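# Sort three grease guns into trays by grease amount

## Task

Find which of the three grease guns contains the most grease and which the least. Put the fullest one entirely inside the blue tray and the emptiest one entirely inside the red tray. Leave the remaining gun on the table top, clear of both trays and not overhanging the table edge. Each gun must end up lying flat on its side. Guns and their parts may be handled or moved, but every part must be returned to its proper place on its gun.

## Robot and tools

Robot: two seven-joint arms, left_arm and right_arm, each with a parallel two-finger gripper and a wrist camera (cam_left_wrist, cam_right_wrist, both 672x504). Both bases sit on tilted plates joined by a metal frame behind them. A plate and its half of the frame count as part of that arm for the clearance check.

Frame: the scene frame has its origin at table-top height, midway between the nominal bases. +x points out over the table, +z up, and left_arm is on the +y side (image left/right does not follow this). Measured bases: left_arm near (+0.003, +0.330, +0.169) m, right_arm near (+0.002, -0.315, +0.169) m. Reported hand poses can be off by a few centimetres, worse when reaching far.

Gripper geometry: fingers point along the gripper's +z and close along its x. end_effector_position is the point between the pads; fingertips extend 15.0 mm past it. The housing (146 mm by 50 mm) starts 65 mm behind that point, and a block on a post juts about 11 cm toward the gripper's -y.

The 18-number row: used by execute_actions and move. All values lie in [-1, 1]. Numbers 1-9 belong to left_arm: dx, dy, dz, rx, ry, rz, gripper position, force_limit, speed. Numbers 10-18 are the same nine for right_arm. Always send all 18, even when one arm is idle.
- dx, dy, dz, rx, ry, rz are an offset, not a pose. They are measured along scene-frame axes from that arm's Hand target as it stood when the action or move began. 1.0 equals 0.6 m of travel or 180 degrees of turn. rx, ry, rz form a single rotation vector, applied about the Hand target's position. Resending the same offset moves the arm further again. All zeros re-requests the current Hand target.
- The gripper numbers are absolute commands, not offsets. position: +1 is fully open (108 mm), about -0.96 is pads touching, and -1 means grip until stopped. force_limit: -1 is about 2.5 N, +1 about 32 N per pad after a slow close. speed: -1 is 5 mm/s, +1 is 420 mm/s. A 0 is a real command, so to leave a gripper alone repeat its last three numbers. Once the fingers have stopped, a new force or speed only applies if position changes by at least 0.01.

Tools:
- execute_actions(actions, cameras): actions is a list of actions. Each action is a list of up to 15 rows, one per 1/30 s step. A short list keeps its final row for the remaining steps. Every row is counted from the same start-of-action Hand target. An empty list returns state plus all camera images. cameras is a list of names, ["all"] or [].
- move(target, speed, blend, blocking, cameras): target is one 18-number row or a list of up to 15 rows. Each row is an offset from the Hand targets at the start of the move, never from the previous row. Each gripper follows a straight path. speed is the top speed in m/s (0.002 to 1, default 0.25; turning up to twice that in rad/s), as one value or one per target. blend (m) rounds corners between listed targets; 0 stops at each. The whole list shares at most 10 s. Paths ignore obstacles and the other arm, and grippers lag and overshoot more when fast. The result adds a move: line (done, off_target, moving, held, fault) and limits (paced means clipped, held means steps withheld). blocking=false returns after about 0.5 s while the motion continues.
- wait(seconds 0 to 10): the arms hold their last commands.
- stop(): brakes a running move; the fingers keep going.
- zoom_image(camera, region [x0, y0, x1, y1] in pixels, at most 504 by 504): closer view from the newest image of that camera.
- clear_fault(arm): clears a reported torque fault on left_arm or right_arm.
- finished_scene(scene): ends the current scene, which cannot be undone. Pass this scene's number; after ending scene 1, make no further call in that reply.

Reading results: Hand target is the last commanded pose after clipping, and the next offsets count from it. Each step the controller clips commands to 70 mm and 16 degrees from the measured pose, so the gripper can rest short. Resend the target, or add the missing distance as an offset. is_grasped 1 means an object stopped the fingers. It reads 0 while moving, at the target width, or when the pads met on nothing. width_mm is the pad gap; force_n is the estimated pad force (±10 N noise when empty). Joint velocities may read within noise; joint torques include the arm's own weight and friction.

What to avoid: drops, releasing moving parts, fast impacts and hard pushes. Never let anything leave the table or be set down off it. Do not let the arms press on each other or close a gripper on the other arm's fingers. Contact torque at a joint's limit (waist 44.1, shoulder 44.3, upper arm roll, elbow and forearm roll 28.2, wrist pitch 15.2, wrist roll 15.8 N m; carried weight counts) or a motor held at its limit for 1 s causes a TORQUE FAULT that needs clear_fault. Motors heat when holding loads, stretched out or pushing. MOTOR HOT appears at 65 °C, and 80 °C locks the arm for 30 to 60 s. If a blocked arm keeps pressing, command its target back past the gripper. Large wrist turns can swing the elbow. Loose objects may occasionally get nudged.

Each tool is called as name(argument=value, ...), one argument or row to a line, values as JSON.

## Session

Theory confirmed. Scene 3.

execute_actions(
  actions=[],
)

Scene clock: 0.00 s.
left_arm: end_effector_position=(+0.4418, +0.3866, +0.1466) width_mm=107.95 is_grasped=0 force_n=0.00 end_effector_quat_wxyz=(+0.476, +0.794, -0.215, -0.310) | right_arm: end_effector_position=(+0.3586, +0.1774, +0.2821) width_mm=108.14 is_grasped=0 force_n=0.00 end_effector_quat_wxyz=(-0.296, +0.681, +0.667, +0.060)
Joint positions: left_arm=[0.327 1.204 0.032 2.086 -0.377 1.962 3.257] | right_arm=[0.111 0.869 0.876 1.419 -0.172 0.722 1.682]
Joint velocities: within noise
Joint torques (N m): no reading
Motor temperatures (°C): left_arm=[32 33 31 38 36 30 41] | right_arm=[31 32 32 34 33 32 31]
Hand target: left_arm +0.4418, +0.3866, +0.1466; +0.476, +0.794, -0.215, -0.310 | right_arm +0.3586, +0.1774, +0.2821; -0.296, +0.681, +0.667, +0.060
Tool commands: left_gripper/position=+1.0 left_gripper/force_limit=+1.0 left_gripper/speed=+1.0 right_gripper/position=+1.0 right_gripper/force_limit=+1.0 right_gripper/speed=+1.0
camera_calibration:
cam_left_wrist: T_world_to_cam=[[0.700028, -0.646822, -0.302626, -0.0108002], [0.241363, -0.184533, 0.952728, -0.150093], [-0.67209, -0.739979, 0.02694, 0.702109], [0, 0, 0, 1]] pos_world=[0.515668, 0.484863, 0.120815]
cam_right_wrist: T_world_to_cam=[[0.0936599, 0.879393, 0.466793, -0.319644], [0.993083, -0.115866, 0.0190225, -0.316169], [0.0708136, 0.461783, -0.884162, 0.260486], [0, 0, 0, 1]] pos_world=[0.325474, 0.124172, 0.385534]

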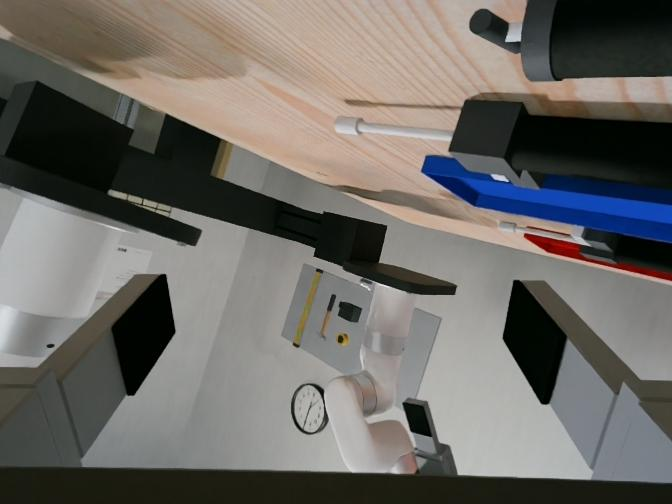

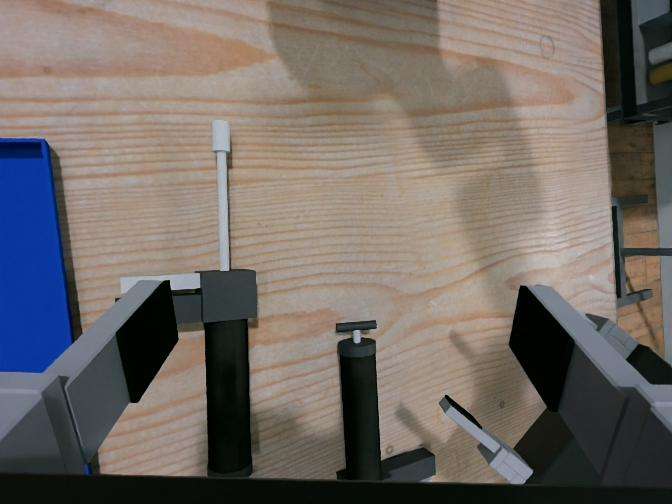

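move(
  target=[
    [0,0,0,0,0,0,0.2,1,0.5,0.069,-0.6,0.363,-0.1628,-0.1079,0.0064,0.2,1,0.5],
    [-0.05,0,0.3,0.15,0.03,0.19,0.2,1,0.5,0.069,-0.746,0.363,-0.1628,-0.1079,0.0064,0.2,1,0.5],
    [-0.07,-0.094,0.589,0.4456,0.0941,0.572,0.2,1,0.5,0.069,-0.746,0.363,-0.1628,-0.1079,0.0064,0.2,1,0.5],
  ],
  cameras=["all"],
  speed=[0.4,0.35,0.4],
  blend=[0.05,0.05,0],
)

Scene clock: 5.90 s.
left_arm: end_effector_position=(+0.3998, +0.3302, +0.5000) width_mm=64.01 is_grasped=0 force_n=0.00 end_effector_quat_wxyz=(+0.001, +0.708, +0.707, +0.000) | right_arm: end_effector_position=(+0.4000, -0.2702, +0.4999) width_mm=64.01 is_grasped=0 force_n=0.00 end_effector_quat_wxyz=(+0.000, +0.707, +0.707, +0.000)
Joint positions: left_arm=[0.114 -0.313 -0.214 1.104 0.039 1.398 0.681] | right_arm=[-0.519 -0.354 0.662 1.126 0.111 1.401 0.865]
Joint torques (N m): left_arm=[1.72 -10.73 -4.15 21.93 1.93 -1.12 -1.49] | right_arm=[-2.55 -16.76 -4.29 18.74 -3.86 -3.46 -1.76]
Hand target: left_arm +0.3998, +0.3302, +0.5000; +0.001, +0.708, +0.707, +0.000 | right_arm +0.4000, -0.2702, +0.4999; +0.000, +0.707, +0.707, +0.000
Off the commanded pose: left_arm 0.000 m, 0 deg | right_arm 0.000 m, 0 deg.
move: done; blend cut to 0 m at target 1; limits=paced
camera_calibration:
cam_left_wrist: T_world_to_cam=[[-0.00750256, 0.999722, -0.0223363, -0.311969], [0.920336, 0.0156386, 0.390816, -0.543573], [0.391057, -0.0176248, -0.920198, 0.432676], [0, 0, 0, 1]] pos_world=[0.328728, 0.328009, 0.603616]
cam_right_wrist: T_world_to_cam=[[-0.0050597, 0.999889, -0.014019, 0.280879], [0.923917, 0.0100376, 0.382462, -0.533311], [0.38256, -0.0110172, -0.923865, 0.424333], [0, 0, 0, 1]] pos_world=[0.331823, -0.27082, 0.599936]

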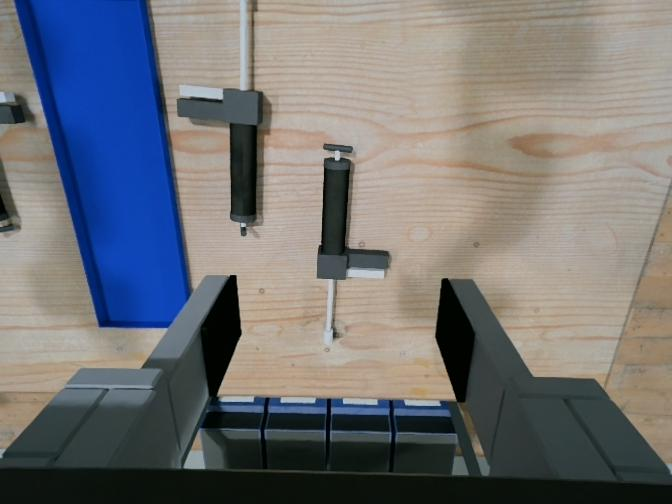

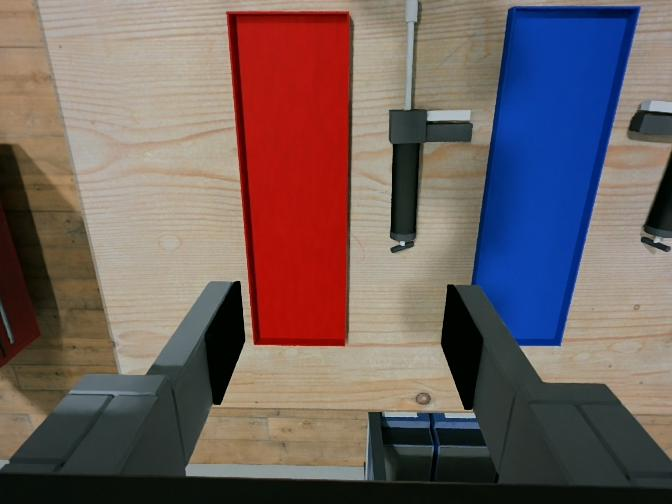

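move(
  target=[
    [0,0,0,0,0,0,0.2,1,0.5,0.065,0.1437,-0.5,0,0,0.008,0.2,1,0.5],
    [0.09,-0.18,-0.333,-0.3849,0.3849,0.3849,0.2,1,0.5,0.065,0.1437,-0.79,0,0,0.008,0.2,1,0.5],
    [0.09,-0.18,-0.333,-0.3849,0.3849,0.3849,-0.1,0.5,0,0.065,0.1437,-0.79,0,0,0.008,-1,1,-0.3],
    [0.09,-0.18,-0.333,-0.3849,0.3849,0.3849,-0.1,0.5,0,0.065,0.1437,-0.5,0,0,0.008,-1,1,-0.3],
    [0.09,-0.2,-0.333,-0.3849,0.3849,0.3849,-0.1,0.5,0,0.083,0.25,-0.333,0,0,0.5,-1,1,-0.3],
    [0.09,-0.417,-0.333,-0.3849,0.3849,0.3849,-0.1,0.5,0,0.083,0.25,-0.333,0,0,0.5,-1,1,-0.3],
  ],
  speed=[0.4,0.25,0.2,0.25,0.35,0.3],
  blend=[0.02,0,0,0.03,0,0],
  cameras=["all"],
)

Scene clock: 17.23 s.
left_arm: end_effector_position=(+0.4538, +0.0801, +0.3002) width_mm=47.51 is_grasped=0 force_n=0.00 end_effector_quat_wxyz=(+0.001, +0.000, +0.707, -0.707) | right_arm: end_effector_position=(+0.4498, -0.1202, +0.3001) width_mm=35.07 is_grasped=1 force_n=49.27 end_effector_quat_wxyz=(+0.000, +0.000, +1.000, +0.000)
Joint positions: left_arm=[0.171 0.58 -0.237 1.001 -1.508 1.343 0.368] | right_arm=[-0.483 0.432 1.054 1.088 -0.576 0.986 0.088]
Joint torques (N m): left_arm=[-5.58 -23.06 -12.56 13.91 -2.27 1.64 1.51] | right_arm=[-1.49 -16.05 12.95 25.67 2.59 -1.08 -1.68]
Hand target: left_arm +0.4538, +0.0800, +0.3002; +0.001, +0.000, +0.707, -0.707 | right_arm +0.4498, -0.1202, +0.3001; +0.000, +0.000, +1.000, +0.000
Off the commanded pose: left_arm 0.000 m, 0 deg | right_arm 0.000 m, 0 deg.
move: done; limits=paced
camera_calibration:
cam_left_wrist: T_world_to_cam=[[-0.999721, -0.022431, 0.00746212, 0.457212], [-0.0156407, 0.390935, -0.920285, 0.277026], [0.0177257, -0.920145, -0.391177, 0.306104], [0, 0, 0, 1]] pos_world=[0.455991, 0.183617, 0.371272]
cam_right_wrist: T_world_to_cam=[[-0.999889, -0.0050597, -0.014019, 0.455126], [-0.0100376, 0.923917, 0.382462, 0.0255298], [0.0110172, 0.38256, -0.923865, 0.436773], [0, 0, 0, 1]] pos_world=[0.45052, -0.188377, 0.400136]

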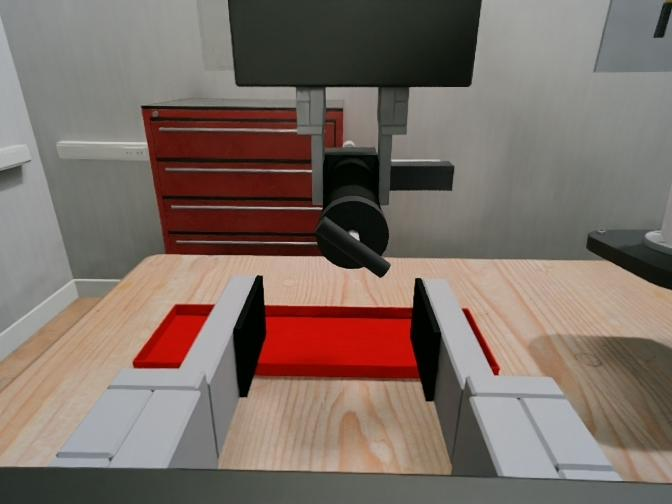

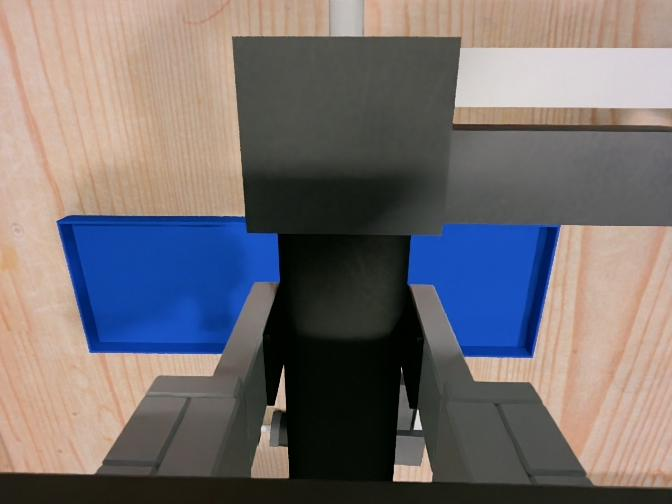

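move(
  target=[
    [-0.008,-0.1265,-0.015,0,0,0,-0.1,0.5,0,0,0,0,0,0,0,-1,1,-0.3],
    [-0.008,-0.1265,-0.015,0,0,0,-1,0.5,-0.3,0,0,0,0,0,0,-1,1,-0.3],
  ],
  speed=[0.14,0.2],
  cameras=["cam_left_wrist"],
)

move(
  target=[0,0.0333,0,0,0,0,-1,0.5,-0.3,0,0,0,0,0,0,-1,1,-0.3],
  speed=0.06,
)

move(
  target=[0,0.0333,0,0,0,0,-1,0.5,-0.3,0,0,0,0,0,0,-1,1,-0.3],
  speed=0.06,
)

move(
  target=[0,0.0333,0,0,0,0,-1,0.5,-0.3,0,0,0,0,0,0,-1,1,-0.3],
  speed=0.06,
  cameras=["cam_left_wrist"],
)

Scene clock: 19.13 s.
left_arm: end_effector_position=(+0.4490, +0.0041, +0.2912) width_mm=7.75 is_grasped=1 force_n=44.11 end_effector_quat_wxyz=(+0.001, +0.000, +0.707, -0.707) | right_arm: end_effector_position=(+0.4499, -0.1202, +0.3002) width_mm=35.07 is_grasped=1 force_n=49.15 end_effector_quat_wxyz=(+0.000, +0.000, +1.000, +0.000)
Joint positions: left_arm=[0.06 0.654 -0.312 1.048 -1.642 1.224 0.411] | right_arm=[-0.483 0.432 1.054 1.088 -0.576 0.986 0.088]
Joint torques (N m): left_arm=[-3.73 -28.34 -13.42 13.89 -2.15 2.44 1.41] | right_arm=[1.09 -16.76 13.04 16.18 1.14 -1.26 -1.27]
Hand target: left_arm +0.4490, +0.0041, +0.2912; +0.001, +0.000, +0.707, -0.707 | right_arm +0.4498, -0.1202, +0.3001; +0.000, +0.000, +1.000, +0.000
Off the commanded pose: left_arm 0.000 m, 0 deg | right_arm 0.000 m, 0 deg.
move: done
camera_calibration:
cam_left_wrist: T_world_to_cam=[[-0.999724, -0.0222465, 0.00754098, 0.450731], [-0.0156395, 0.390853, -0.92032, 0.298361], [0.0175265, -0.920184, -0.391093, 0.232893], [0, 0, 0, 1]] pos_world=[0.451191, 0.107716, 0.362272]
Images, in order (width x height): cam_left_wrist 672x504.

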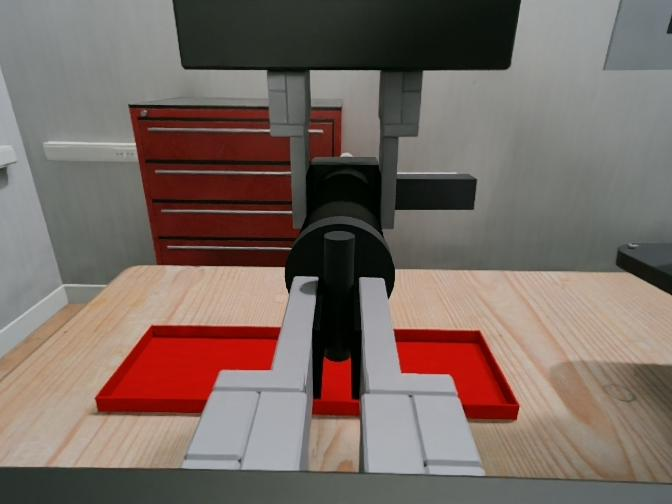

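Scene clock: 19.93 s.
left_arm: end_effector_position=(+0.4490, +0.0241, +0.2912) width_mm=7.75 is_grasped=1 force_n=44.10 end_effector_quat_wxyz=(+0.001, +0.000, +0.707, -0.707) | right_arm: end_effector_position=(+0.4498, -0.1202, +0.3001) width_mm=35.07 is_grasped=1 force_n=49.14 end_effector_quat_wxyz=(+0.000, +0.000, +1.000, +0.000)
Joint positions: left_arm=[0.09 0.636 -0.293 1.029 -1.608 1.255 0.406] | right_arm=[-0.483 0.432 1.054 1.088 -0.576 0.986 0.088]
Joint torques (N m): left_arm=[1.89 -32.53 -5.12 10.38 1.2 4.38 -1.51] | right_arm=[3.57 -16.68 10.37 16.46 -2.68 -1.24 -0.55]
Hand target: left_arm +0.4490, +0.0241, +0.2912; +0.001, +0.000, +0.707, -0.707 | right_arm +0.4498, -0.1202, +0.3001; +0.000, +0.000, +1.000, +0.000
Off the commanded pose: left_arm 0.000 m, 0 deg | right_arm 0.000 m, 0 deg.
move: done

Scene clock: 20.73 s.
left_arm: end_effector_position=(+0.4490, +0.0440, +0.2912) width_mm=7.75 is_grasped=1 force_n=44.08 end_effector_quat_wxyz=(+0.001, +0.000, +0.707, -0.707) | right_arm: end_effector_position=(+0.4498, -0.1202, +0.3001) width_mm=35.07 is_grasped=1 force_n=49.10 end_effector_quat_wxyz=(+0.000, +0.000, +1.000, +0.000)
Joint positions: left_arm=[0.12 0.62 -0.273 1.013 -1.573 1.286 0.401] | right_arm=[-0.483 0.432 1.054 1.088 -0.576 0.986 0.088]
Joint torques (N m): left_arm=[1.66 -31.75 -4.53 9.6 1.24 3.99 -1.56] | right_arm=[4.98 -16.6 9.48 18.78 -2.85 -1.23 0.46]
Hand target: left_arm +0.4490, +0.0441, +0.2912; +0.001, +0.000, +0.707, -0.707 | right_arm +0.4498, -0.1202, +0.3001; +0.000, +0.000, +1.000, +0.000
Off the commanded pose: left_arm 0.000 m, 0 deg | right_arm 0.000 m, 0 deg.
move: done

Scene clock: 21.53 s.
left_arm: end_effector_position=(+0.4490, +0.0640, +0.2912) width_mm=7.75 is_grasped=1 force_n=44.12 end_effector_quat_wxyz=(+0.001, +0.000, +0.707, -0.707) | right_arm: end_effector_position=(+0.4498, -0.1201, +0.3001) width_mm=35.07 is_grasped=1 force_n=49.09 end_effector_quat_wxyz=(+0.000, -0.001, +1.000, +0.000)
Joint positions: left_arm=[0.149 0.606 -0.252 1.001 -1.537 1.317 0.396] | right_arm=[-0.482 0.432 1.054 1.088 -0.576 0.986 0.088]
Joint torques (N m): left_arm=[9.39 -32.79 10.07 10.09 1.34 1.29 -1.58] | right_arm=[-8.47 -28.47 -0.97 20.27 1.06 4.14 0.71]
Hand target: left_arm +0.4490, +0.0640, +0.2912; +0.001, +0.000, +0.707, -0.707 | right_arm +0.4498, -0.1202, +0.3001; +0.000, +0.000, +1.000, +0.000
Off the commanded pose: left_arm 0.000 m, 0 deg | right_arm 0.000 m, 0 deg.
move: done
camera_calibration:
cam_left_wrist: T_world_to_cam=[[-0.999722, -0.0223363, 0.00750256, 0.452092], [-0.0156386, 0.390816, -0.920336, 0.274961], [0.0176248, -0.920198, -0.391057, 0.287957], [0, 0, 0, 1]] pos_world=[0.451191, 0.167616, 0.362272]
Images, in order (width x height): cam_left_wrist 672x504.

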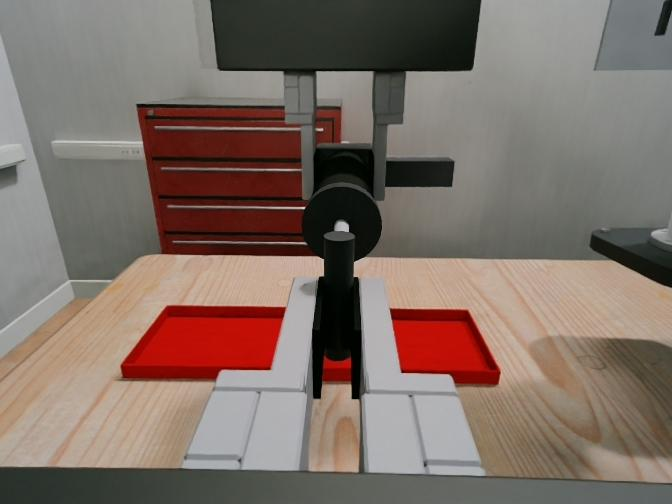

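move(
  target=[0,-0.1025,0,0,0,0,-1,0.5,-0.3,0,0,0,0,0,0,-1,1,-0.3],
  speed=0.09,
)

move(
  target=[
    [0,0,0,0,0,0,-0.1,0.5,0,0,0,0,0,0,0,-1,1,-0.3],
    [0,0.2,0,0,0,0,-0.1,0.5,0,0,0,0,0,0,0,-1,1,-0.3],
    [-0.055,0.45,0.03,0.3849,-0.3849,-0.3849,-0.1,0.5,0,-0.018,-0.106,-0.333,0,0,-0.5,-1,1,-0.3],
    [-0.055,0.318,-0.25,0.3849,-0.3849,-0.3849,0.1,0.5,0,-0.018,-0.106,-0.456,0,0,-0.5,-1,1,-0.3],
  ],
  speed=[0.2,0.35,0.4,0.2],
  blend=[0,0.05,0.02,0],
  cameras=["all"],
)

Scene clock: 23.50 s.
left_arm: end_effector_position=(+0.4491, +0.0028, +0.2911) width_mm=7.75 is_grasped=1 force_n=44.07 end_effector_quat_wxyz=(+0.001, +0.000, +0.707, -0.707) | right_arm: end_effector_position=(+0.4499, -0.1202, +0.3001) width_mm=35.07 is_grasped=1 force_n=49.24 end_effector_quat_wxyz=(+0.000, +0.000, +1.000, +0.000)
Joint positions: left_arm=[0.058 0.655 -0.313 1.05 -1.644 1.221 0.411] | right_arm=[-0.483 0.431 1.054 1.088 -0.576 0.986 0.088]
Joint torques (N m): left_arm=[-10.46 -24.28 -23.14 16.24 -2.93 3.06 1.44] | right_arm=[9.33 -14.55 16.08 23.19 -1.57 -3.81 1.5]
Hand target: left_arm +0.4490, +0.0025, +0.2912; +0.001, +0.000, +0.707, -0.707 | right_arm +0.4498, -0.1202, +0.3001; +0.000, +0.000, +1.000, +0.000
Off the commanded pose: left_arm 0.000 m, 0 deg | right_arm 0.000 m, 0 deg.
move: done

Scene clock: 29.00 s.
left_arm: end_effector_position=(+0.4160, +0.1933, +0.1412) width_mm=58.49 is_grasped=0 force_n=0.00 end_effector_quat_wxyz=(+0.001, +0.708, +0.707, +0.000) | right_arm: end_effector_position=(+0.4391, -0.1837, +0.0265) width_mm=35.07 is_grasped=1 force_n=48.84 end_effector_quat_wxyz=(+0.000, +0.707, +0.707, +0.000)
Joint positions: left_arm=[-0.191 0.443 -0.113 0.803 0.4 0.401 0.112] | right_arm=[-0.09 0.879 0.301 1.073 -1.043 0.391 1.881]
Joint torques (N m): left_arm=[-5.53 -21.35 -2.1 14.5 2.01 -4.62 -1.54] | right_arm=[7.01 -22.71 5.44 12.39 -3.89 -3.4 2.09]
Hand target: left_arm +0.4160, +0.1933, +0.1412; +0.001, +0.708, +0.707, +0.000 | right_arm +0.4390, -0.1838, +0.0265; +0.000, +0.707, +0.707, +0.000
Off the commanded pose: left_arm 0.000 m, 0 deg | right_arm 0.000 m, 0 deg.
move: done
camera_calibration:
cam_left_wrist: T_world_to_cam=[[-0.00750256, 0.999722, -0.0223363, -0.182999], [0.920336, 0.0156386, 0.390816, -0.416209], [0.391057, -0.0176248, -0.920198, 0.0937222], [0, 0, 0, 1]] pos_world=[0.345028, 0.191109, 0.244816]
cam_right_wrist: T_world_to_cam=[[-0.00506039, 0.999889, -0.0140193, 0.18805], [0.923917, 0.0100383, 0.382462, -0.389154], [0.38256, -0.0110172, -0.923865, -0.0269923], [0, 0, 0, 1]] pos_world=[0.370823, -0.18442, 0.126536]

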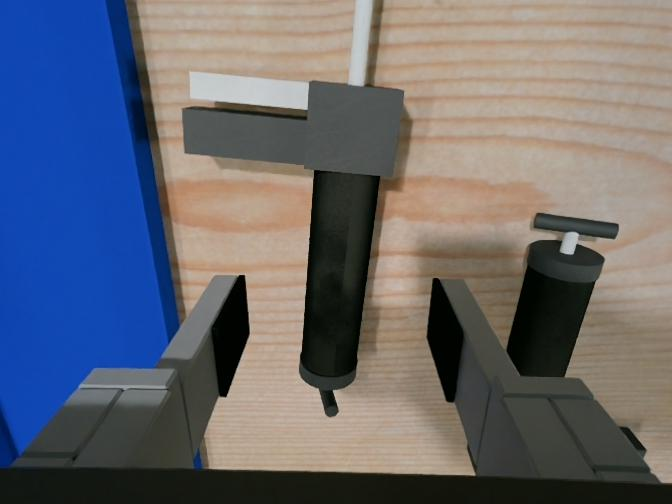

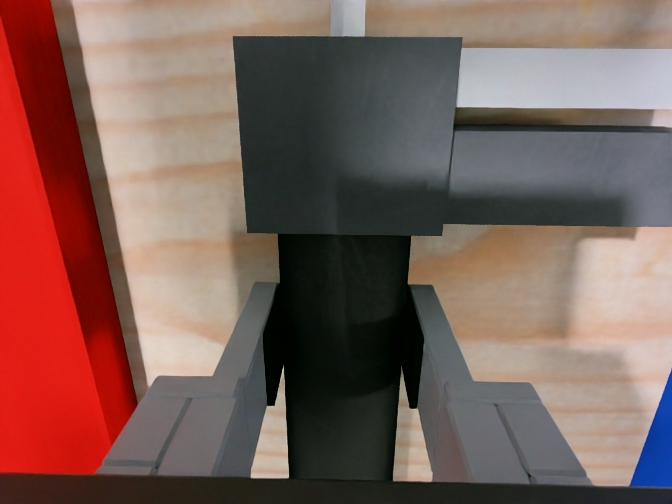

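move(
  target=[
    [0.018,-0.003,-0.192,0,0,-0.0256,0.1,0.5,0,0,0,0,0,0,0,-1,1,-0.3],
    [0.018,-0.003,-0.192,0,0,-0.0256,-1,1,-0.3,0,0,0,0,0,0,-0.05,0.5,-0.2],
    [0.018,-0.003,0.05,0,0,-0.0256,-1,1,-0.3,0,0,0.2,0,0,0,-0.1,0.5,0],
    [0.057,-0.122,0.265,0,0,-0.5,-1,1,-0.3,0.025,-0.15,0.456,0.3849,0.3849,-0.3849,-0.1,0.5,0],
    [0.057,-0.122,0.265,0,0,-0.5,-1,1,-0.3,0.025,0.173,0.456,0.3849,0.3849,-0.3849,-0.1,0.5,0],
  ],
  speed=[0.2,0.2,0.25,0.4,0.3],
  blend=[0,0,0.03,0,0],
  cameras=["all"],
)

Scene clock: 36.93 s.
left_arm: end_effector_position=(+0.4502, +0.1201, +0.3002) width_mm=34.84 is_grasped=1 force_n=51.04 end_effector_quat_wxyz=(+0.000, +1.000, -0.001, -0.001) | right_arm: end_effector_position=(+0.4540, -0.0800, +0.3001) width_mm=47.50 is_grasped=0 force_n=0.00 end_effector_quat_wxyz=(-0.707, +0.707, +0.000, +0.000)
Joint positions: left_arm=[-0.02 0.279 -0.499 1.093 0.297 0.902 1.652] | right_arm=[-0.868 0.922 1.003 0.968 1.061 0.859 1.352]
Joint torques (N m): left_arm=[0.44 -23.15 -11.6 22.25 -1.37 -1.59 1.44] | right_arm=[6.42 -15.34 15.59 12.16 4.6 1.28 -1.78]
Hand target: left_arm +0.4502, +0.1201, +0.3002; +0.000, +1.000, -0.001, -0.001 | right_arm +0.4540, -0.0800, +0.3001; +0.707, -0.707, +0.000, +0.000
Off the commanded pose: left_arm 0.000 m, 0 deg | right_arm 0.000 m, 0 deg.
move: done; blend cut to 0 m at target 3
camera_calibration:
cam_left_wrist: T_world_to_cam=[[0.999722, 0.00750256, -0.0223363, -0.440299], [0.0156386, -0.920336, 0.390816, 0.0111182], [-0.0176248, -0.391057, -0.920198, 0.454246], [0, 0, 0, 1]] pos_world=[0.448009, 0.191172, 0.403816]
cam_right_wrist: T_world_to_cam=[[0.99989, 0.0139266, 0.0050978, -0.452703], [0.0100374, -0.382463, -0.923916, 0.26698], [-0.0109172, 0.923866, -0.38256, 0.312112], [0, 0, 0, 1]] pos_world=[0.45338, -0.179936, 0.368377]

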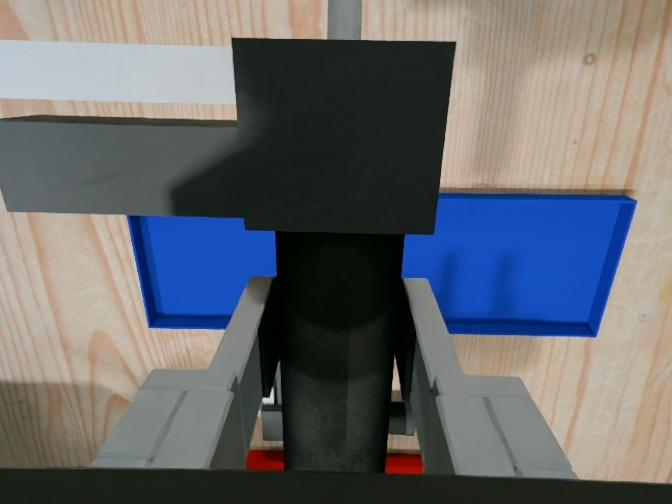

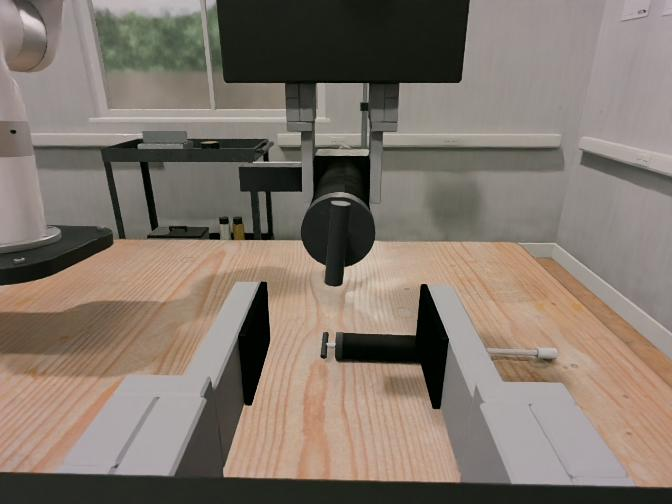

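move(
  target=[
    [0,0,0,0,0,0,-1,1,-0.3,-0.0033,0.1217,-0.0068,0,0,0,-0.1,0.5,0],
    [0,0,0,0,0,0,-1,1,-0.3,-0.0033,0.1217,-0.0068,0,0,0,-1,0.5,-0.3],
  ],
  speed=[0.14,0.2],
  cameras=["cam_right_wrist"],
)

move(
  target=[0,0,0,0,0,0,-1,1,-0.3,0,-0.0333,0,0,0,0,-1,0.5,-0.3],
  speed=0.06,
)

move(
  target=[0,0,0,0,0,0,-1,1,-0.3,0,-0.0333,0,0,0,0,-1,0.5,-0.3],
  speed=0.06,
)

move(
  target=[0,0,0,0,0,0,-1,1,-0.3,0,-0.0333,0,0,0,0,-1,0.5,-0.3],
  speed=0.06,
  cameras=["cam_right_wrist"],
)

Scene clock: 38.83 s.
left_arm: end_effector_position=(+0.4503, +0.1202, +0.3003) width_mm=34.84 is_grasped=1 force_n=50.39 end_effector_quat_wxyz=(+0.000, +1.000, +0.000, -0.001) | right_arm: end_effector_position=(+0.4520, -0.0069, +0.2960) width_mm=8.02 is_grasped=1 force_n=40.12 end_effector_quat_wxyz=(-0.707, +0.707, +0.000, +0.000)
Joint positions: left_arm=[-0.02 0.279 -0.499 1.093 0.297 0.902 1.652] | right_arm=[-0.707 1.018 1.037 1.017 1.174 0.709 1.275]
Joint torques (N m): left_arm=[-1.99 -23.06 -13.07 17.97 -0.45 -1.77 1.4] | right_arm=[4.65 -17.75 18.95 11.55 4.14 1.44 -1.66]
Hand target: left_arm +0.4502, +0.1201, +0.3002; +0.000, +1.000, -0.001, -0.001 | right_arm +0.4521, -0.0069, +0.2960; +0.707, -0.707, +0.000, +0.000
Off the commanded pose: left_arm 0.000 m, 0 deg | right_arm 0.000 m, 0 deg.
move: done
camera_calibration:
cam_right_wrist: T_world_to_cam=[[0.999888, 0.0141125, 0.00502425, -0.451652], [0.0100406, -0.382461, -0.923917, 0.291169], [-0.0111172, 0.923864, -0.38256, 0.243077], [0, 0, 0, 1]] pos_world=[0.45138, -0.106836, 0.364277]
Images, in order (width x height): cam_right_wrist 672x504.

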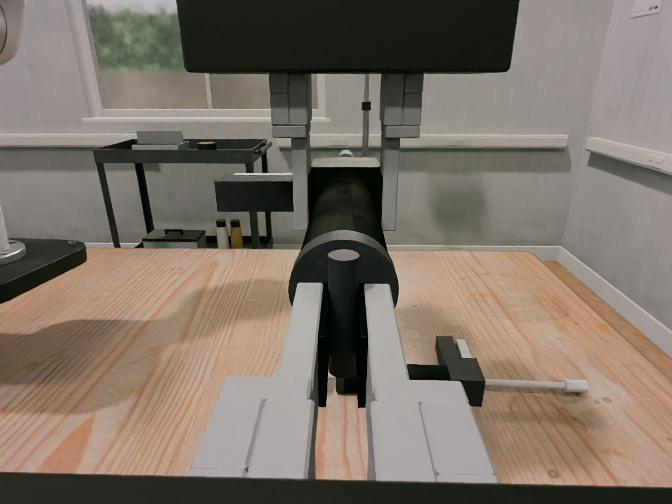

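Scene clock: 39.63 s.
left_arm: end_effector_position=(+0.4502, +0.1202, +0.3002) width_mm=34.84 is_grasped=1 force_n=50.33 end_effector_quat_wxyz=(+0.000, +1.000, -0.001, -0.001) | right_arm: end_effector_position=(+0.4521, -0.0269, +0.2960) width_mm=8.02 is_grasped=1 force_n=40.12 end_effector_quat_wxyz=(-0.707, +0.707, +0.000, +0.000)
Joint positions: left_arm=[-0.02 0.279 -0.499 1.093 0.297 0.902 1.652] | right_arm=[-0.752 0.991 1.026 0.998 1.144 0.749 1.294]
Joint torques (N m): left_arm=[-3.59 -22.82 -11.21 15.71 1.99 -2.06 0.95] | right_arm=[-3.11 -27.5 13.6 6.55 -3.49 3.44 2.04]
Hand target: left_arm +0.4502, +0.1201, +0.3002; +0.000, +1.000, -0.001, -0.001 | right_arm +0.4521, -0.0269, +0.2960; +0.707, -0.707, +0.000, +0.000
Off the commanded pose: left_arm 0.000 m, 0 deg | right_arm 0.000 m, 0 deg.
move: done

Scene clock: 40.43 s.
left_arm: end_effector_position=(+0.4502, +0.1202, +0.3002) width_mm=34.84 is_grasped=1 force_n=50.31 end_effector_quat_wxyz=(+0.000, +1.000, -0.001, -0.001) | right_arm: end_effector_position=(+0.4521, -0.0469, +0.2960) width_mm=8.02 is_grasped=1 force_n=40.12 end_effector_quat_wxyz=(-0.707, +0.707, +0.000, +0.000)
Joint positions: left_arm=[-0.02 0.279 -0.499 1.093 0.297 0.902 1.652] | right_arm=[-0.796 0.965 1.015 0.983 1.114 0.789 1.312]
Joint torques (N m): left_arm=[-4.6 -22.8 -11.48 16.59 2.27 -2.27 0.55] | right_arm=[-3.43 -27.25 13.11 6.45 -3.37 3.28 2.05]
Hand target: left_arm +0.4502, +0.1201, +0.3002; +0.000, +1.000, -0.001, -0.001 | right_arm +0.4521, -0.0469, +0.2960; +0.707, -0.707, +0.000, +0.000
Off the commanded pose: left_arm 0.000 m, 0 deg | right_arm 0.000 m, 0 deg.
move: done

Scene clock: 41.23 s.
left_arm: end_effector_position=(+0.4502, +0.1202, +0.3002) width_mm=34.84 is_grasped=1 force_n=50.30 end_effector_quat_wxyz=(+0.000, +1.000, -0.001, -0.001) | right_arm: end_effector_position=(+0.4521, -0.0668, +0.2960) width_mm=8.02 is_grasped=1 force_n=40.12 end_effector_quat_wxyz=(-0.707, +0.707, +0.000, +0.000)
Joint positions: left_arm=[-0.02 0.279 -0.499 1.093 0.297 0.902 1.652] | right_arm=[-0.838 0.941 1.003 0.971 1.083 0.831 1.33]
Joint torques (N m): left_arm=[-5.44 -22.66 -11.8 17.42 2.32 -2.45 0.03] | right_arm=[-3.21 -26.93 12.65 6.35 -3.4 3.34 2]
Hand target: left_arm +0.4502, +0.1201, +0.3002; +0.000, +1.000, -0.001, -0.001 | right_arm +0.4521, -0.0669, +0.2960; +0.707, -0.707, +0.000, +0.000
Off the commanded pose: left_arm 0.000 m, 0 deg | right_arm 0.000 m, 0 deg.
move: done
camera_calibration:
cam_right_wrist: T_world_to_cam=[[0.999889, 0.014019, 0.0050597, -0.450834], [0.0100376, -0.382462, -0.923917, 0.268222], [-0.0110172, 0.923865, -0.38256, 0.298464], [0, 0, 0, 1]] pos_world=[0.45138, -0.166836, 0.364277]
Images, in order (width x height): cam_right_wrist 672x504.

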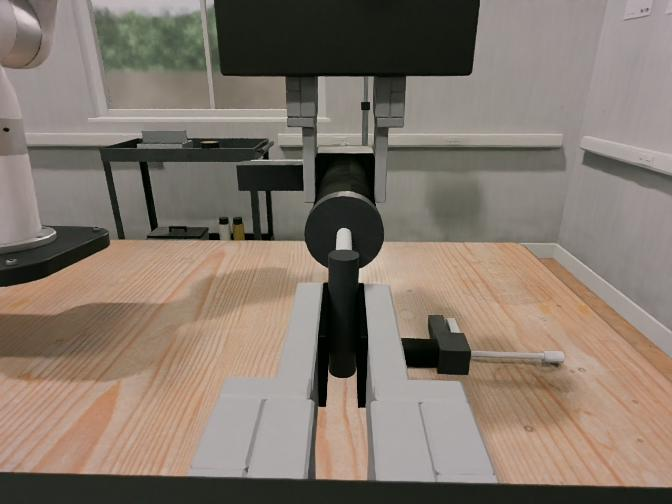

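move(
  target=[0,0,0,0,0,0,-1,1,-0.3,0,-0.03,0,0,0,0,-1,0.5,-0.3],
  speed=0.07,
)

move(
  target=[0,0,0,0,0,0,-1,1,-0.3,0,-0.022,0,0,0,0,-1,0.5,-0.3],
  speed=0.07,
)

move(
  target=[0,0,0,0,0,0,-1,1,-0.3,0,0.1555,0,0,0,0,-1,0.5,-0.3],
  speed=0.1,
  cameras=["cam_right_wrist"],
)

Scene clock: 42.40 s.
left_arm: end_effector_position=(+0.4502, +0.1201, +0.3002) width_mm=34.84 is_grasped=1 force_n=50.26 end_effector_quat_wxyz=(+0.000, +1.000, -0.001, -0.001) | right_arm: end_effector_position=(+0.4520, -0.0848, +0.2961) width_mm=8.02 is_grasped=1 force_n=40.15 end_effector_quat_wxyz=(-0.707, +0.707, +0.000, +0.000)
Joint positions: left_arm=[-0.02 0.279 -0.499 1.093 0.297 0.902 1.652] | right_arm=[-0.874 0.921 0.991 0.964 1.055 0.87 1.345]
Joint torques (N m): left_arm=[9.83 -27.44 12.84 16.36 2.02 5.8 -0.35] | right_arm=[-11.27 -30.18 4.35 12.54 -3.48 1.21 2.05]
Hand target: left_arm +0.4502, +0.1201, +0.3002; +0.000, +1.000, -0.001, -0.001 | right_arm +0.4521, -0.0849, +0.2960; +0.707, -0.707, +0.000, +0.000
Off the commanded pose: left_arm 0.000 m, 0 deg | right_arm 0.000 m, 0 deg.
move: done

Scene clock: 43.17 s.
left_arm: end_effector_position=(+0.4502, +0.1201, +0.3002) width_mm=34.84 is_grasped=1 force_n=50.27 end_effector_quat_wxyz=(+0.000, +1.000, -0.001, -0.001) | right_arm: end_effector_position=(+0.4521, -0.0980, +0.2960) width_mm=8.02 is_grasped=1 force_n=40.16 end_effector_quat_wxyz=(-0.707, +0.707, +0.000, +0.000)
Joint positions: left_arm=[-0.02 0.279 -0.499 1.093 0.297 0.902 1.652] | right_arm=[-0.899 0.907 0.982 0.962 1.035 0.899 1.356]
Joint torques (N m): left_arm=[10.52 -32.54 13.05 14.33 1.33 6.09 -0.32] | right_arm=[-11.87 -30.68 3.42 13.6 -3.52 1.14 2.13]
Hand target: left_arm +0.4502, +0.1201, +0.3002; +0.000, +1.000, -0.001, -0.001 | right_arm +0.4521, -0.0981, +0.2960; +0.707, -0.707, +0.000, +0.000
Off the commanded pose: left_arm 0.000 m, 0 deg | right_arm 0.000 m, 0 deg.
move: done

Scene clock: 44.53 s.
left_arm: end_effector_position=(+0.4503, +0.1204, +0.3002) width_mm=34.84 is_grasped=1 force_n=50.23 end_effector_quat_wxyz=(+0.000, +1.000, +0.000, -0.001) | right_arm: end_effector_position=(+0.4522, -0.0050, +0.2959) width_mm=8.02 is_grasped=1 force_n=40.07 end_effector_quat_wxyz=(-0.707, +0.708, +0.000, +0.000)
Joint positions: left_arm=[-0.02 0.279 -0.499 1.093 0.297 0.902 1.652] | right_arm=[-0.701 1.018 1.036 1.02 1.179 0.707 1.273]
Joint torques (N m): left_arm=[-10.26 -22.49 -26.04 21.63 -1.3 -6.7 -0.46] | right_arm=[13.8 -13.15 25.05 8.45 4.66 2.91 -1.78]
Hand target: left_arm +0.4502, +0.1201, +0.3002; +0.000, +1.000, -0.001, -0.001 | right_arm +0.4521, -0.0048, +0.2960; +0.707, -0.707, +0.000, +0.000
Off the commanded pose: left_arm 0.000 m, 0 deg | right_arm 0.000 m, 0 deg.
move: done
camera_calibration:
cam_right_wrist: T_world_to_cam=[[0.999895, 0.0135748, 0.00502017, -0.451838], [0.00983454, -0.382761, -0.923795, 0.291819], [-0.0106188, 0.923748, -0.382854, 0.241154], [0, 0, 0, 1]] pos_world=[0.451481, -0.104935, 0.364176]
Images, in order (width x height): cam_right_wrist 672x504.

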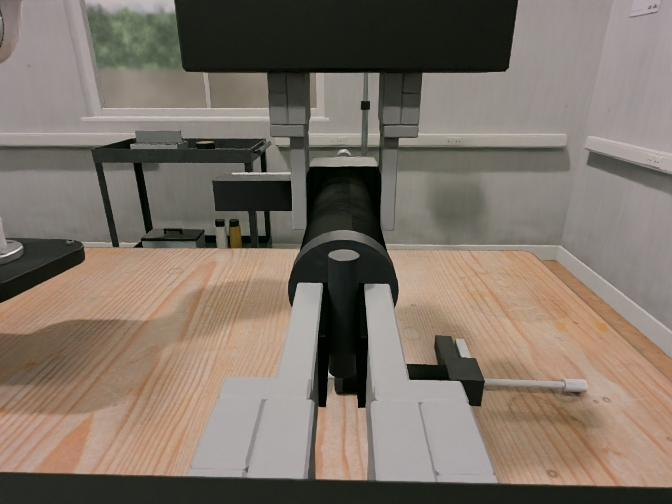

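move(
  target=[
    [0,0,0,0,0,0,-1,1,-0.3,0,0,0,0,0,0,-0.1,0.5,0],
    [0,0,0,0,0,0,-1,1,-0.3,0,-0.3,0,0,0,0,-0.1,0.5,0],
    [0.0913,-0.1535,-0.3,0,0,0.5,-1,1,-0.3,0,-0.5,0,0,0,0,-0.1,0.5,0],
    [0.0913,-0.1535,-0.447,0,0,0.5,-1,1,-0.3,0,-0.5,0,0,0,0,-0.1,0.5,0],
    [0.0913,-0.1535,-0.447,0,0,0.5,-0.16,0.5,-0.2,0,-0.5,0,0,0,0,-0.1,0.5,0],
    [0.0913,-0.1535,-0.3,0,0,0.5,0.1,0.5,0,0,-0.5,0,0,0,0,-0.1,0.5,0],
  ],
  speed=[0.2,0.35,0.35,0.12,0.2,0.25],
  blend=[0,0.02,0.01,0,0,0],
)

move(
  target=[
    [0.05,0.48,0,0,0,-0.013,0.1,0.5,0,0,0,0,0,0,0,-0.1,0.5,0],
  ],
  speed=0.35,
  cameras=["all"],
)

Scene clock: 51.67 s.
left_arm: end_effector_position=(+0.5050, +0.0280, +0.1202) width_mm=58.49 is_grasped=0 force_n=0.00 end_effector_quat_wxyz=(+0.001, +0.708, +0.707, +0.000) | right_arm: end_effector_position=(+0.4521, -0.3048, +0.2960) width_mm=47.50 is_grasped=0 force_n=0.00 end_effector_quat_wxyz=(-0.707, +0.707, +0.000, +0.000)
Joint positions: left_arm=[-0.415 0.874 -0.151 1.485 0.347 0.678 -0.014] | right_arm=[-1.194 0.844 0.831 1.143 0.712 1.346 1.514]
Joint torques (N m): left_arm=[0.16 -40.3 -11.12 13.53 -1.66 -1.24 1.47] | right_arm=[-2.19 -18.92 10.83 13.85 -2.27 3.47 2]
Motor temperatures (°C): left_arm=[32 35 32 43 36 30 42] | right_arm=[31 33 36 36 33 32 31]
Hand target: left_arm +0.5050, +0.0280, +0.1202; +0.001, +0.708, +0.707, +0.000 | right_arm +0.4521, -0.3048, +0.2960; +0.707, -0.707, +0.000, +0.000
Off the commanded pose: left_arm 0.000 m, 0 deg | right_arm 0.000 m, 0 deg.
move: done

Scene clock: 53.10 s.
left_arm: end_effector_position=(+0.5350, +0.3160, +0.1203) width_mm=58.49 is_grasped=0 force_n=0.00 end_effector_quat_wxyz=(+0.001, +0.722, +0.692, +0.000) | right_arm: end_effector_position=(+0.4521, -0.3048, +0.2960) width_mm=47.50 is_grasped=0 force_n=0.00 end_effector_quat_wxyz=(-0.707, +0.707, +0.000, +0.000)
Joint positions: left_arm=[0.072 0.653 -0.102 1.166 0.336 0.519 0.518] | right_arm=[-1.194 0.844 0.831 1.143 0.712 1.346 1.514]
Joint torques (N m): left_arm=[0.36 -27.47 -9.44 16.18 -1.56 -1.13 1.53] | right_arm=[-2.09 -19.28 10.82 13.81 -2.13 3.43 2]
Hand target: left_arm +0.5350, +0.3160, +0.1202; +0.001, +0.722, +0.692, +0.000 | right_arm +0.4521, -0.3048, +0.2960; +0.707, -0.707, +0.000, +0.000
Off the commanded pose: left_arm 0.000 m, 0 deg | right_arm 0.000 m, 0 deg.
move: done
camera_calibration:
cam_left_wrist: T_world_to_cam=[[0.0333925, 0.999192, -0.0223778, -0.326899], [0.920134, -0.0219939, 0.390985, -0.507509], [0.390177, -0.0336465, -0.920125, 0.0356506], [0, 0, 0, 1]] pos_world=[0.463983, 0.316672, 0.223916]
cam_right_wrist: T_world_to_cam=[[0.999889, 0.014019, 0.0050597, -0.447499], [0.0100376, -0.382462, -0.923917, 0.177235], [-0.0110172, 0.923865, -0.38256, 0.518252], [0, 0, 0, 1]] pos_world=[0.45138, -0.404736, 0.364277]

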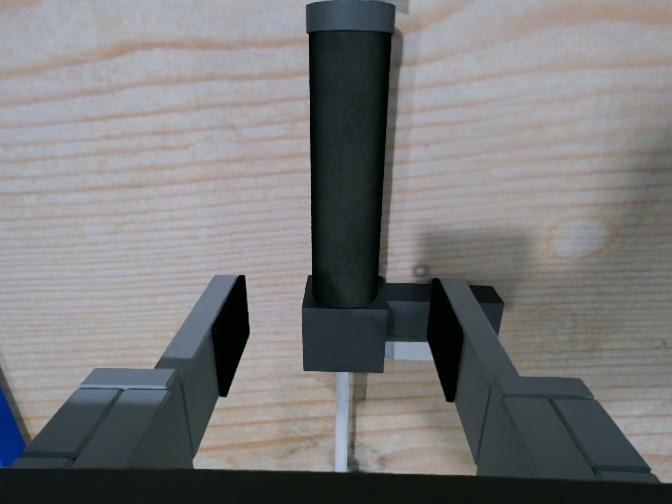

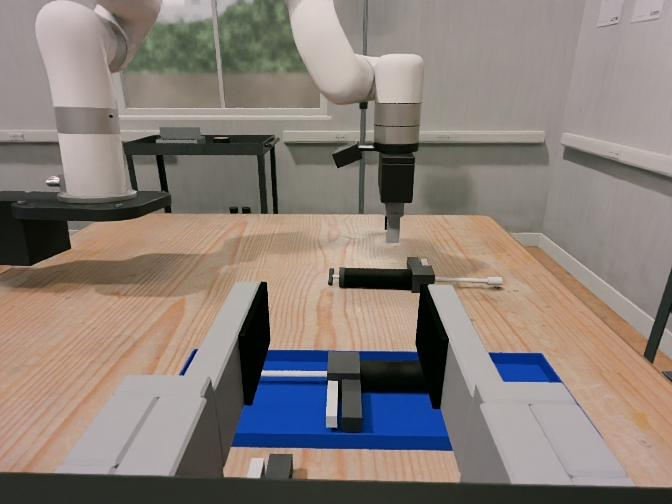

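move(
  target=[
    [0.0167,-0.0015,-0.157,0,0,0,0.1,0.5,0,0,0,0,0,0,0,-0.1,0.5,0],
    [0.0167,-0.0015,-0.157,0,0,0,-1,1,-0.3,0,0,0,0,0,0,-0.1,0.5,0],
    [0.0167,-0.0015,0.15,0,0,0,-1,1,-0.3,0,0,0,0,0,0,-0.1,0.5,0],
    [-0.1417,-0.3267,0.2997,0,0,0.513,-1,1,-0.3,0.0033,0.15,0.0068,0,0,0,-0.1,0.5,0],
    [-0.1417,-0.3267,0.2997,0,0,0.513,-1,1,-0.3,0.0033,0.3747,0.0068,0,0,0,-0.1,0.5,0],
  ],
  speed=[0.15,0.2,0.25,0.35,0.3],
  blend=[0,0,0.03,0,0],
  cameras=["cam_right_wrist"],
)

Scene clock: 59.67 s.
left_arm: end_effector_position=(+0.4500, +0.1200, +0.3001) width_mm=35.03 is_grasped=1 force_n=39.55 end_effector_quat_wxyz=(+0.001, +0.001, +1.000, +0.000) | right_arm: end_effector_position=(+0.4540, -0.0800, +0.3001) width_mm=47.50 is_grasped=0 force_n=0.00 end_effector_quat_wxyz=(-0.707, +0.707, +0.000, +0.000)
Joint positions: left_arm=[-0.404 0.246 -0.094 1.085 0.163 0.877 -1.395] | right_arm=[-0.871 0.926 1.007 0.968 1.056 0.855 1.354]
Joint torques (N m): left_arm=[-5.7 -24.82 -1.57 22.37 1.97 -1.64 -1.46] | right_arm=[6.19 -15.47 17.67 12.05 4.5 1.25 -1.79]
Hand target: left_arm +0.4500, +0.1200, +0.3001; +0.001, +0.001, +1.000, +0.000 | right_arm +0.4540, -0.0800, +0.3001; +0.707, -0.707, +0.000, +0.000
Off the commanded pose: left_arm 0.000 m, 0 deg | right_arm 0.000 m, 0 deg.
move: done
camera_calibration:
cam_right_wrist: T_world_to_cam=[[0.99989, 0.0139262, 0.00509623, -0.452702], [0.0100369, -0.382548, -0.923881, 0.266859], [-0.0109166, 0.92383, -0.382646, 0.312099], [0, 0, 0, 1]] pos_world=[0.45338, -0.179936, 0.368276]
Images, in order (width x height): cam_right_wrist 672x504.

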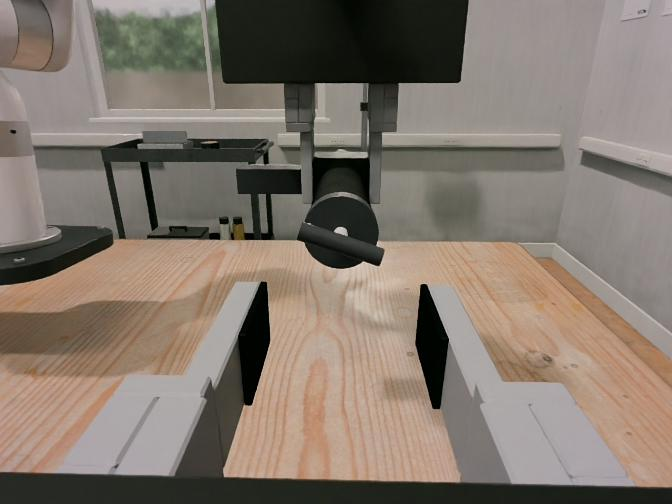

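move(
  target=[
    [0,0,0,0,0,0,-1,1,-0.3,0,0.125,-0.0068,0,0,0,-0.1,0.5,0],
    [0,0,0,0,0,0,-1,1,-0.3,0,0.125,-0.0068,0,0,0,-1,0.5,-0.3],
  ],
  speed=[0.14,0.2],
  cameras=["cam_right_wrist"],
)

move(
  target=[0,0,0,0,0,0,-1,1,-0.3,0,-0.0333,0,0,0,0,-1,0.5,-0.3],
  speed=0.06,
)

move(
  target=[0,0,0,0,0,0,-1,1,-0.3,0,-0.025,0,0,0,0,-1,0.5,-0.3],
  speed=0.06,
  cameras=["cam_right_wrist"],
)

Scene clock: 61.70 s.
left_arm: end_effector_position=(+0.4500, +0.1201, +0.3001) width_mm=35.03 is_grasped=1 force_n=40.68 end_effector_quat_wxyz=(+0.001, +0.000, +1.000, +0.000) | right_arm: end_effector_position=(+0.4540, -0.0049, +0.2960) width_mm=37.61 is_grasped=1 force_n=44.24 end_effector_quat_wxyz=(-0.707, +0.707, +0.000, +0.000)
Joint positions: left_arm=[-0.404 0.246 -0.094 1.085 0.163 0.877 -1.395] | right_arm=[-0.702 1.027 1.04 1.026 1.167 0.702 1.281]
Joint torques (N m): left_arm=[-7.56 -25.59 -10.62 16.66 0.7 -1.72 0.56] | right_arm=[3.58 -18.03 18.78 12.38 4.17 1.44 -1.7]
Hand target: left_arm +0.4500, +0.1200, +0.3001; +0.001, +0.001, +1.000, +0.000 | right_arm +0.4540, -0.0050, +0.2960; +0.707, -0.707, +0.000, +0.000
Off the commanded pose: left_arm 0.000 m, 0 deg | right_arm 0.000 m, 0 deg.
move: done
camera_calibration:
cam_right_wrist: T_world_to_cam=[[0.999888, 0.0141117, 0.00502229, -0.453679], [0.0100385, -0.382461, -0.923917, 0.291915], [-0.0111172, 0.923864, -0.38256, 0.241252], [0, 0, 0, 1]] pos_world=[0.45338, -0.104836, 0.364277]
Images, in order (width x height): cam_right_wrist 672x504.

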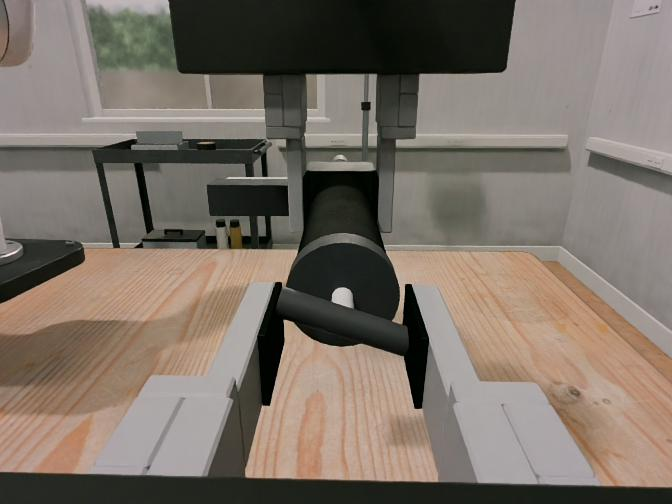

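Scene clock: 62.53 s.
left_arm: end_effector_position=(+0.4500, +0.1199, +0.3001) width_mm=35.03 is_grasped=1 force_n=40.56 end_effector_quat_wxyz=(+0.001, +0.001, +1.000, +0.000) | right_arm: end_effector_position=(+0.4540, -0.0249, +0.2961) width_mm=37.61 is_grasped=1 force_n=44.37 end_effector_quat_wxyz=(-0.707, +0.707, +0.000, +0.000)
Joint positions: left_arm=[-0.405 0.246 -0.094 1.085 0.163 0.876 -1.395] | right_arm=[-0.748 1 1.03 1.006 1.139 0.742 1.299]
Joint torques (N m): left_arm=[5.55 -26.48 8.14 15.37 0.5 1.55 1.77] | right_arm=[-7.75 -29.53 9.43 9.51 -3.66 2.26 2.07]
Hand target: left_arm +0.4500, +0.1200, +0.3001; +0.001, +0.001, +1.000, +0.000 | right_arm +0.4540, -0.0249, +0.2960; +0.707, -0.707, +0.000, +0.000
Off the commanded pose: left_arm 0.000 m, 0 deg | right_arm 0.000 m, 0 deg.
move: done

Scene clock: 63.33 s.
left_arm: end_effector_position=(+0.4500, +0.1200, +0.3001) width_mm=35.03 is_grasped=1 force_n=40.33 end_effector_quat_wxyz=(+0.001, +0.001, +1.000, +0.000) | right_arm: end_effector_position=(+0.4540, -0.0399, +0.2960) width_mm=37.61 is_grasped=1 force_n=44.41 end_effector_quat_wxyz=(-0.707, +0.707, +0.000, +0.000)
Joint positions: left_arm=[-0.404 0.246 -0.094 1.085 0.163 0.877 -1.395] | right_arm=[-0.781 0.981 1.021 0.994 1.116 0.772 1.312]
Joint torques (N m): left_arm=[6.54 -27.32 10.12 14.54 1.11 3.18 1.98] | right_arm=[-8.55 -29.47 8.26 9.67 -3.85 2.09 2.04]
Hand target: left_arm +0.4500, +0.1200, +0.3001; +0.001, +0.001, +1.000, +0.000 | right_arm +0.4540, -0.0399, +0.2960; +0.707, -0.707, +0.000, +0.000
Off the commanded pose: left_arm 0.000 m, 0 deg | right_arm 0.000 m, 0 deg.
move: done
camera_calibration:
cam_right_wrist: T_world_to_cam=[[0.999889, 0.014019, 0.0050597, -0.453213], [0.0100376, -0.382462, -0.923917, 0.278529], [-0.0110172, 0.923865, -0.38256, 0.273542], [0, 0, 0, 1]] pos_world=[0.45338, -0.139836, 0.364277]
Images, in order (width x height): cam_right_wrist 672x504.

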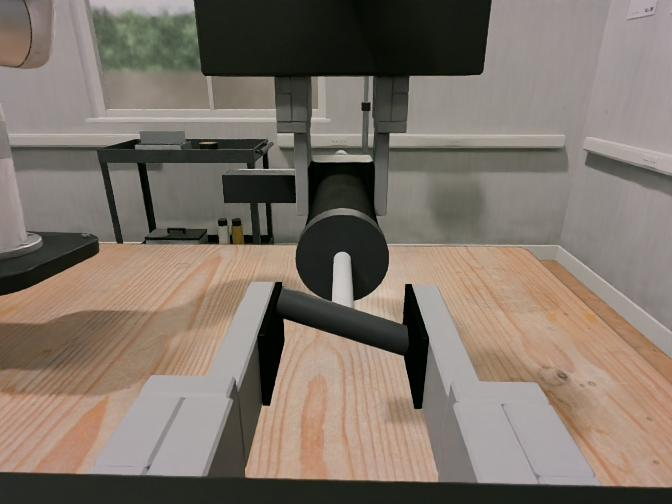

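move(
  target=[0,0,0,0,0,0,-1,1,-0.3,0,0.061,0,0,0,0,-1,0.5,-0.3],
  speed=0.08,
)

move(
  target=[
    [0,0,0,0,0,0,-1,1,-0.3,0,0,0,0,0,0,-0.1,0.5,0],
    [0,0,0,0,0,0,-1,1,-0.3,0,-0.25,0,0,0,0,-0.1,0.5,0],
    [-0.2,0.025,-0.25,0,0,-0.5,-1,1,-0.3,-0.1,-0.35,0.05,-0.3849,-0.3849,0.3849,0.1,0.5,0],
    [-0.2,0.025,-0.456,0,0,-0.5,-1,1,-0.3,-0.1,-0.35,0.05,-0.3849,-0.3849,0.3849,0.1,0.5,0],
    [-0.2,0.025,-0.456,0,0,-0.5,-0.1,0.5,-0.2,-0.1,-0.35,0.05,-0.3849,-0.3849,0.3849,-0.1,0.5,0],
    [-0.2,0.1,-0.2,0,0,-0.5,-0.1,0.5,-0.2,-0.1,-0.3,0.05,-0.3849,-0.3849,0.3849,-0.1,0.5,0],
  ],
  speed=[0.2,0.35,0.4,0.12,0.2,0.3],
  blend=[0,0.03,0.01,0,0,0],
  cameras=["all"],
)

Scene clock: 64.90 s.
left_arm: end_effector_position=(+0.4500, +0.1203, +0.3000) width_mm=35.03 is_grasped=1 force_n=40.92 end_effector_quat_wxyz=(+0.000, +0.000, +1.000, +0.000) | right_arm: end_effector_position=(+0.4541, -0.0035, +0.2960) width_mm=37.61 is_grasped=1 force_n=44.11 end_effector_quat_wxyz=(-0.707, +0.707, +0.000, +0.000)
Joint positions: left_arm=[-0.404 0.246 -0.093 1.085 0.163 0.877 -1.395] | right_arm=[-0.699 1.028 1.04 1.028 1.17 0.7 1.279]
Joint torques (N m): left_arm=[-12.97 -29.15 -21.67 22.44 0.18 -5.45 1.78] | right_arm=[9.97 -15 22.77 12.39 4.94 1.5 -1.72]
Hand target: left_arm +0.4500, +0.1200, +0.3001; +0.001, +0.001, +1.000, +0.000 | right_arm +0.4540, -0.0033, +0.2960; +0.707, -0.707, +0.000, +0.000
Off the commanded pose: left_arm 0.000 m, 0 deg | right_arm 0.000 m, 0 deg.
move: done

Scene clock: 72.90 s.
left_arm: end_effector_position=(+0.3299, +0.1800, +0.1800) width_mm=47.49 is_grasped=0 force_n=0.00 end_effector_quat_wxyz=(+0.001, +0.708, +0.707, +0.000) | right_arm: end_effector_position=(+0.3940, -0.1833, +0.3260) width_mm=47.50 is_grasped=0 force_n=0.00 end_effector_quat_wxyz=(+0.000, +0.707, +0.707, +0.000)
Joint positions: left_arm=[-0.237 0.174 -0.19 0.527 0.35 0.402 0.027] | right_arm=[-0.782 -0.164 1.186 0.801 0.063 0.885 1.127]
Joint torques (N m): left_arm=[1.08 -23.78 -6.84 14.82 -1.57 -1.26 1.46] | right_arm=[-2.29 -1.6 1.34 25.63 -4.16 -0.75 2.08]
Hand target: left_arm +0.3300, +0.1800, +0.1801; +0.001, +0.708, +0.707, +0.000 | right_arm +0.3940, -0.1833, +0.3260; +0.000, +0.707, +0.707, +0.000
Off the commanded pose: left_arm 0.000 m, 0 deg | right_arm 0.000 m, 0 deg.
move: done; blend cut to 0 m at target 3
camera_calibration:
cam_left_wrist: T_world_to_cam=[[-0.00750256, 0.999722, -0.0223363, -0.169482], [0.920336, 0.0156386, 0.390816, -0.351923], [0.391057, -0.0176248, -0.920198, 0.162861], [0, 0, 0, 1]] pos_world=[0.258928, 0.177809, 0.283616]
cam_right_wrist: T_world_to_cam=[[-0.0050597, 0.999889, -0.014019, 0.19162], [0.923917, 0.0100376, 0.382462, -0.462129], [0.38256, -0.0110172, -0.923865, 0.266925], [0, 0, 0, 1]] pos_world=[0.325823, -0.18402, 0.426036]

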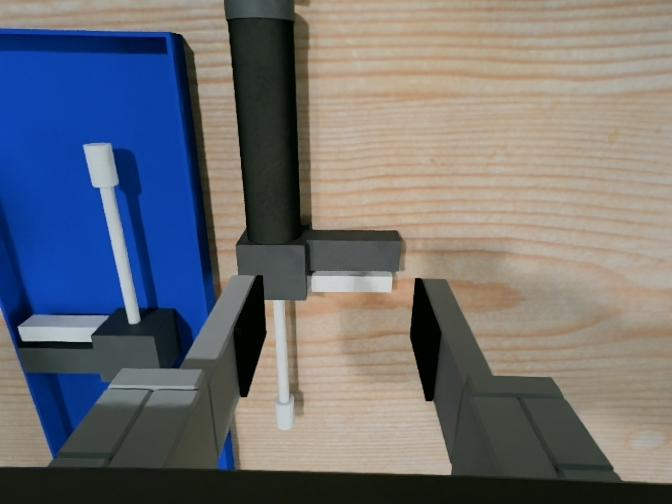

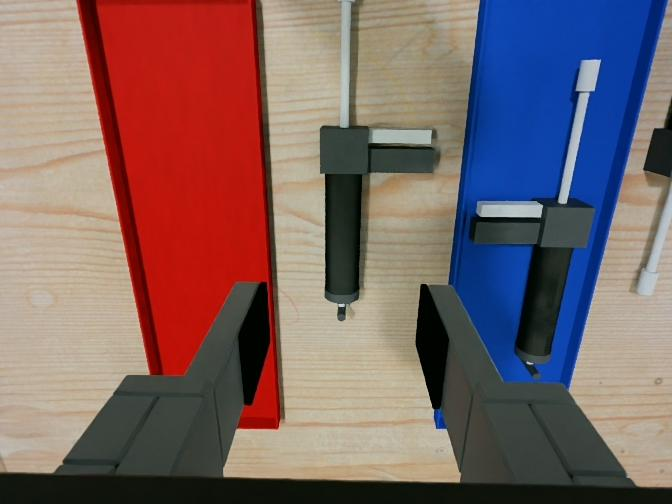

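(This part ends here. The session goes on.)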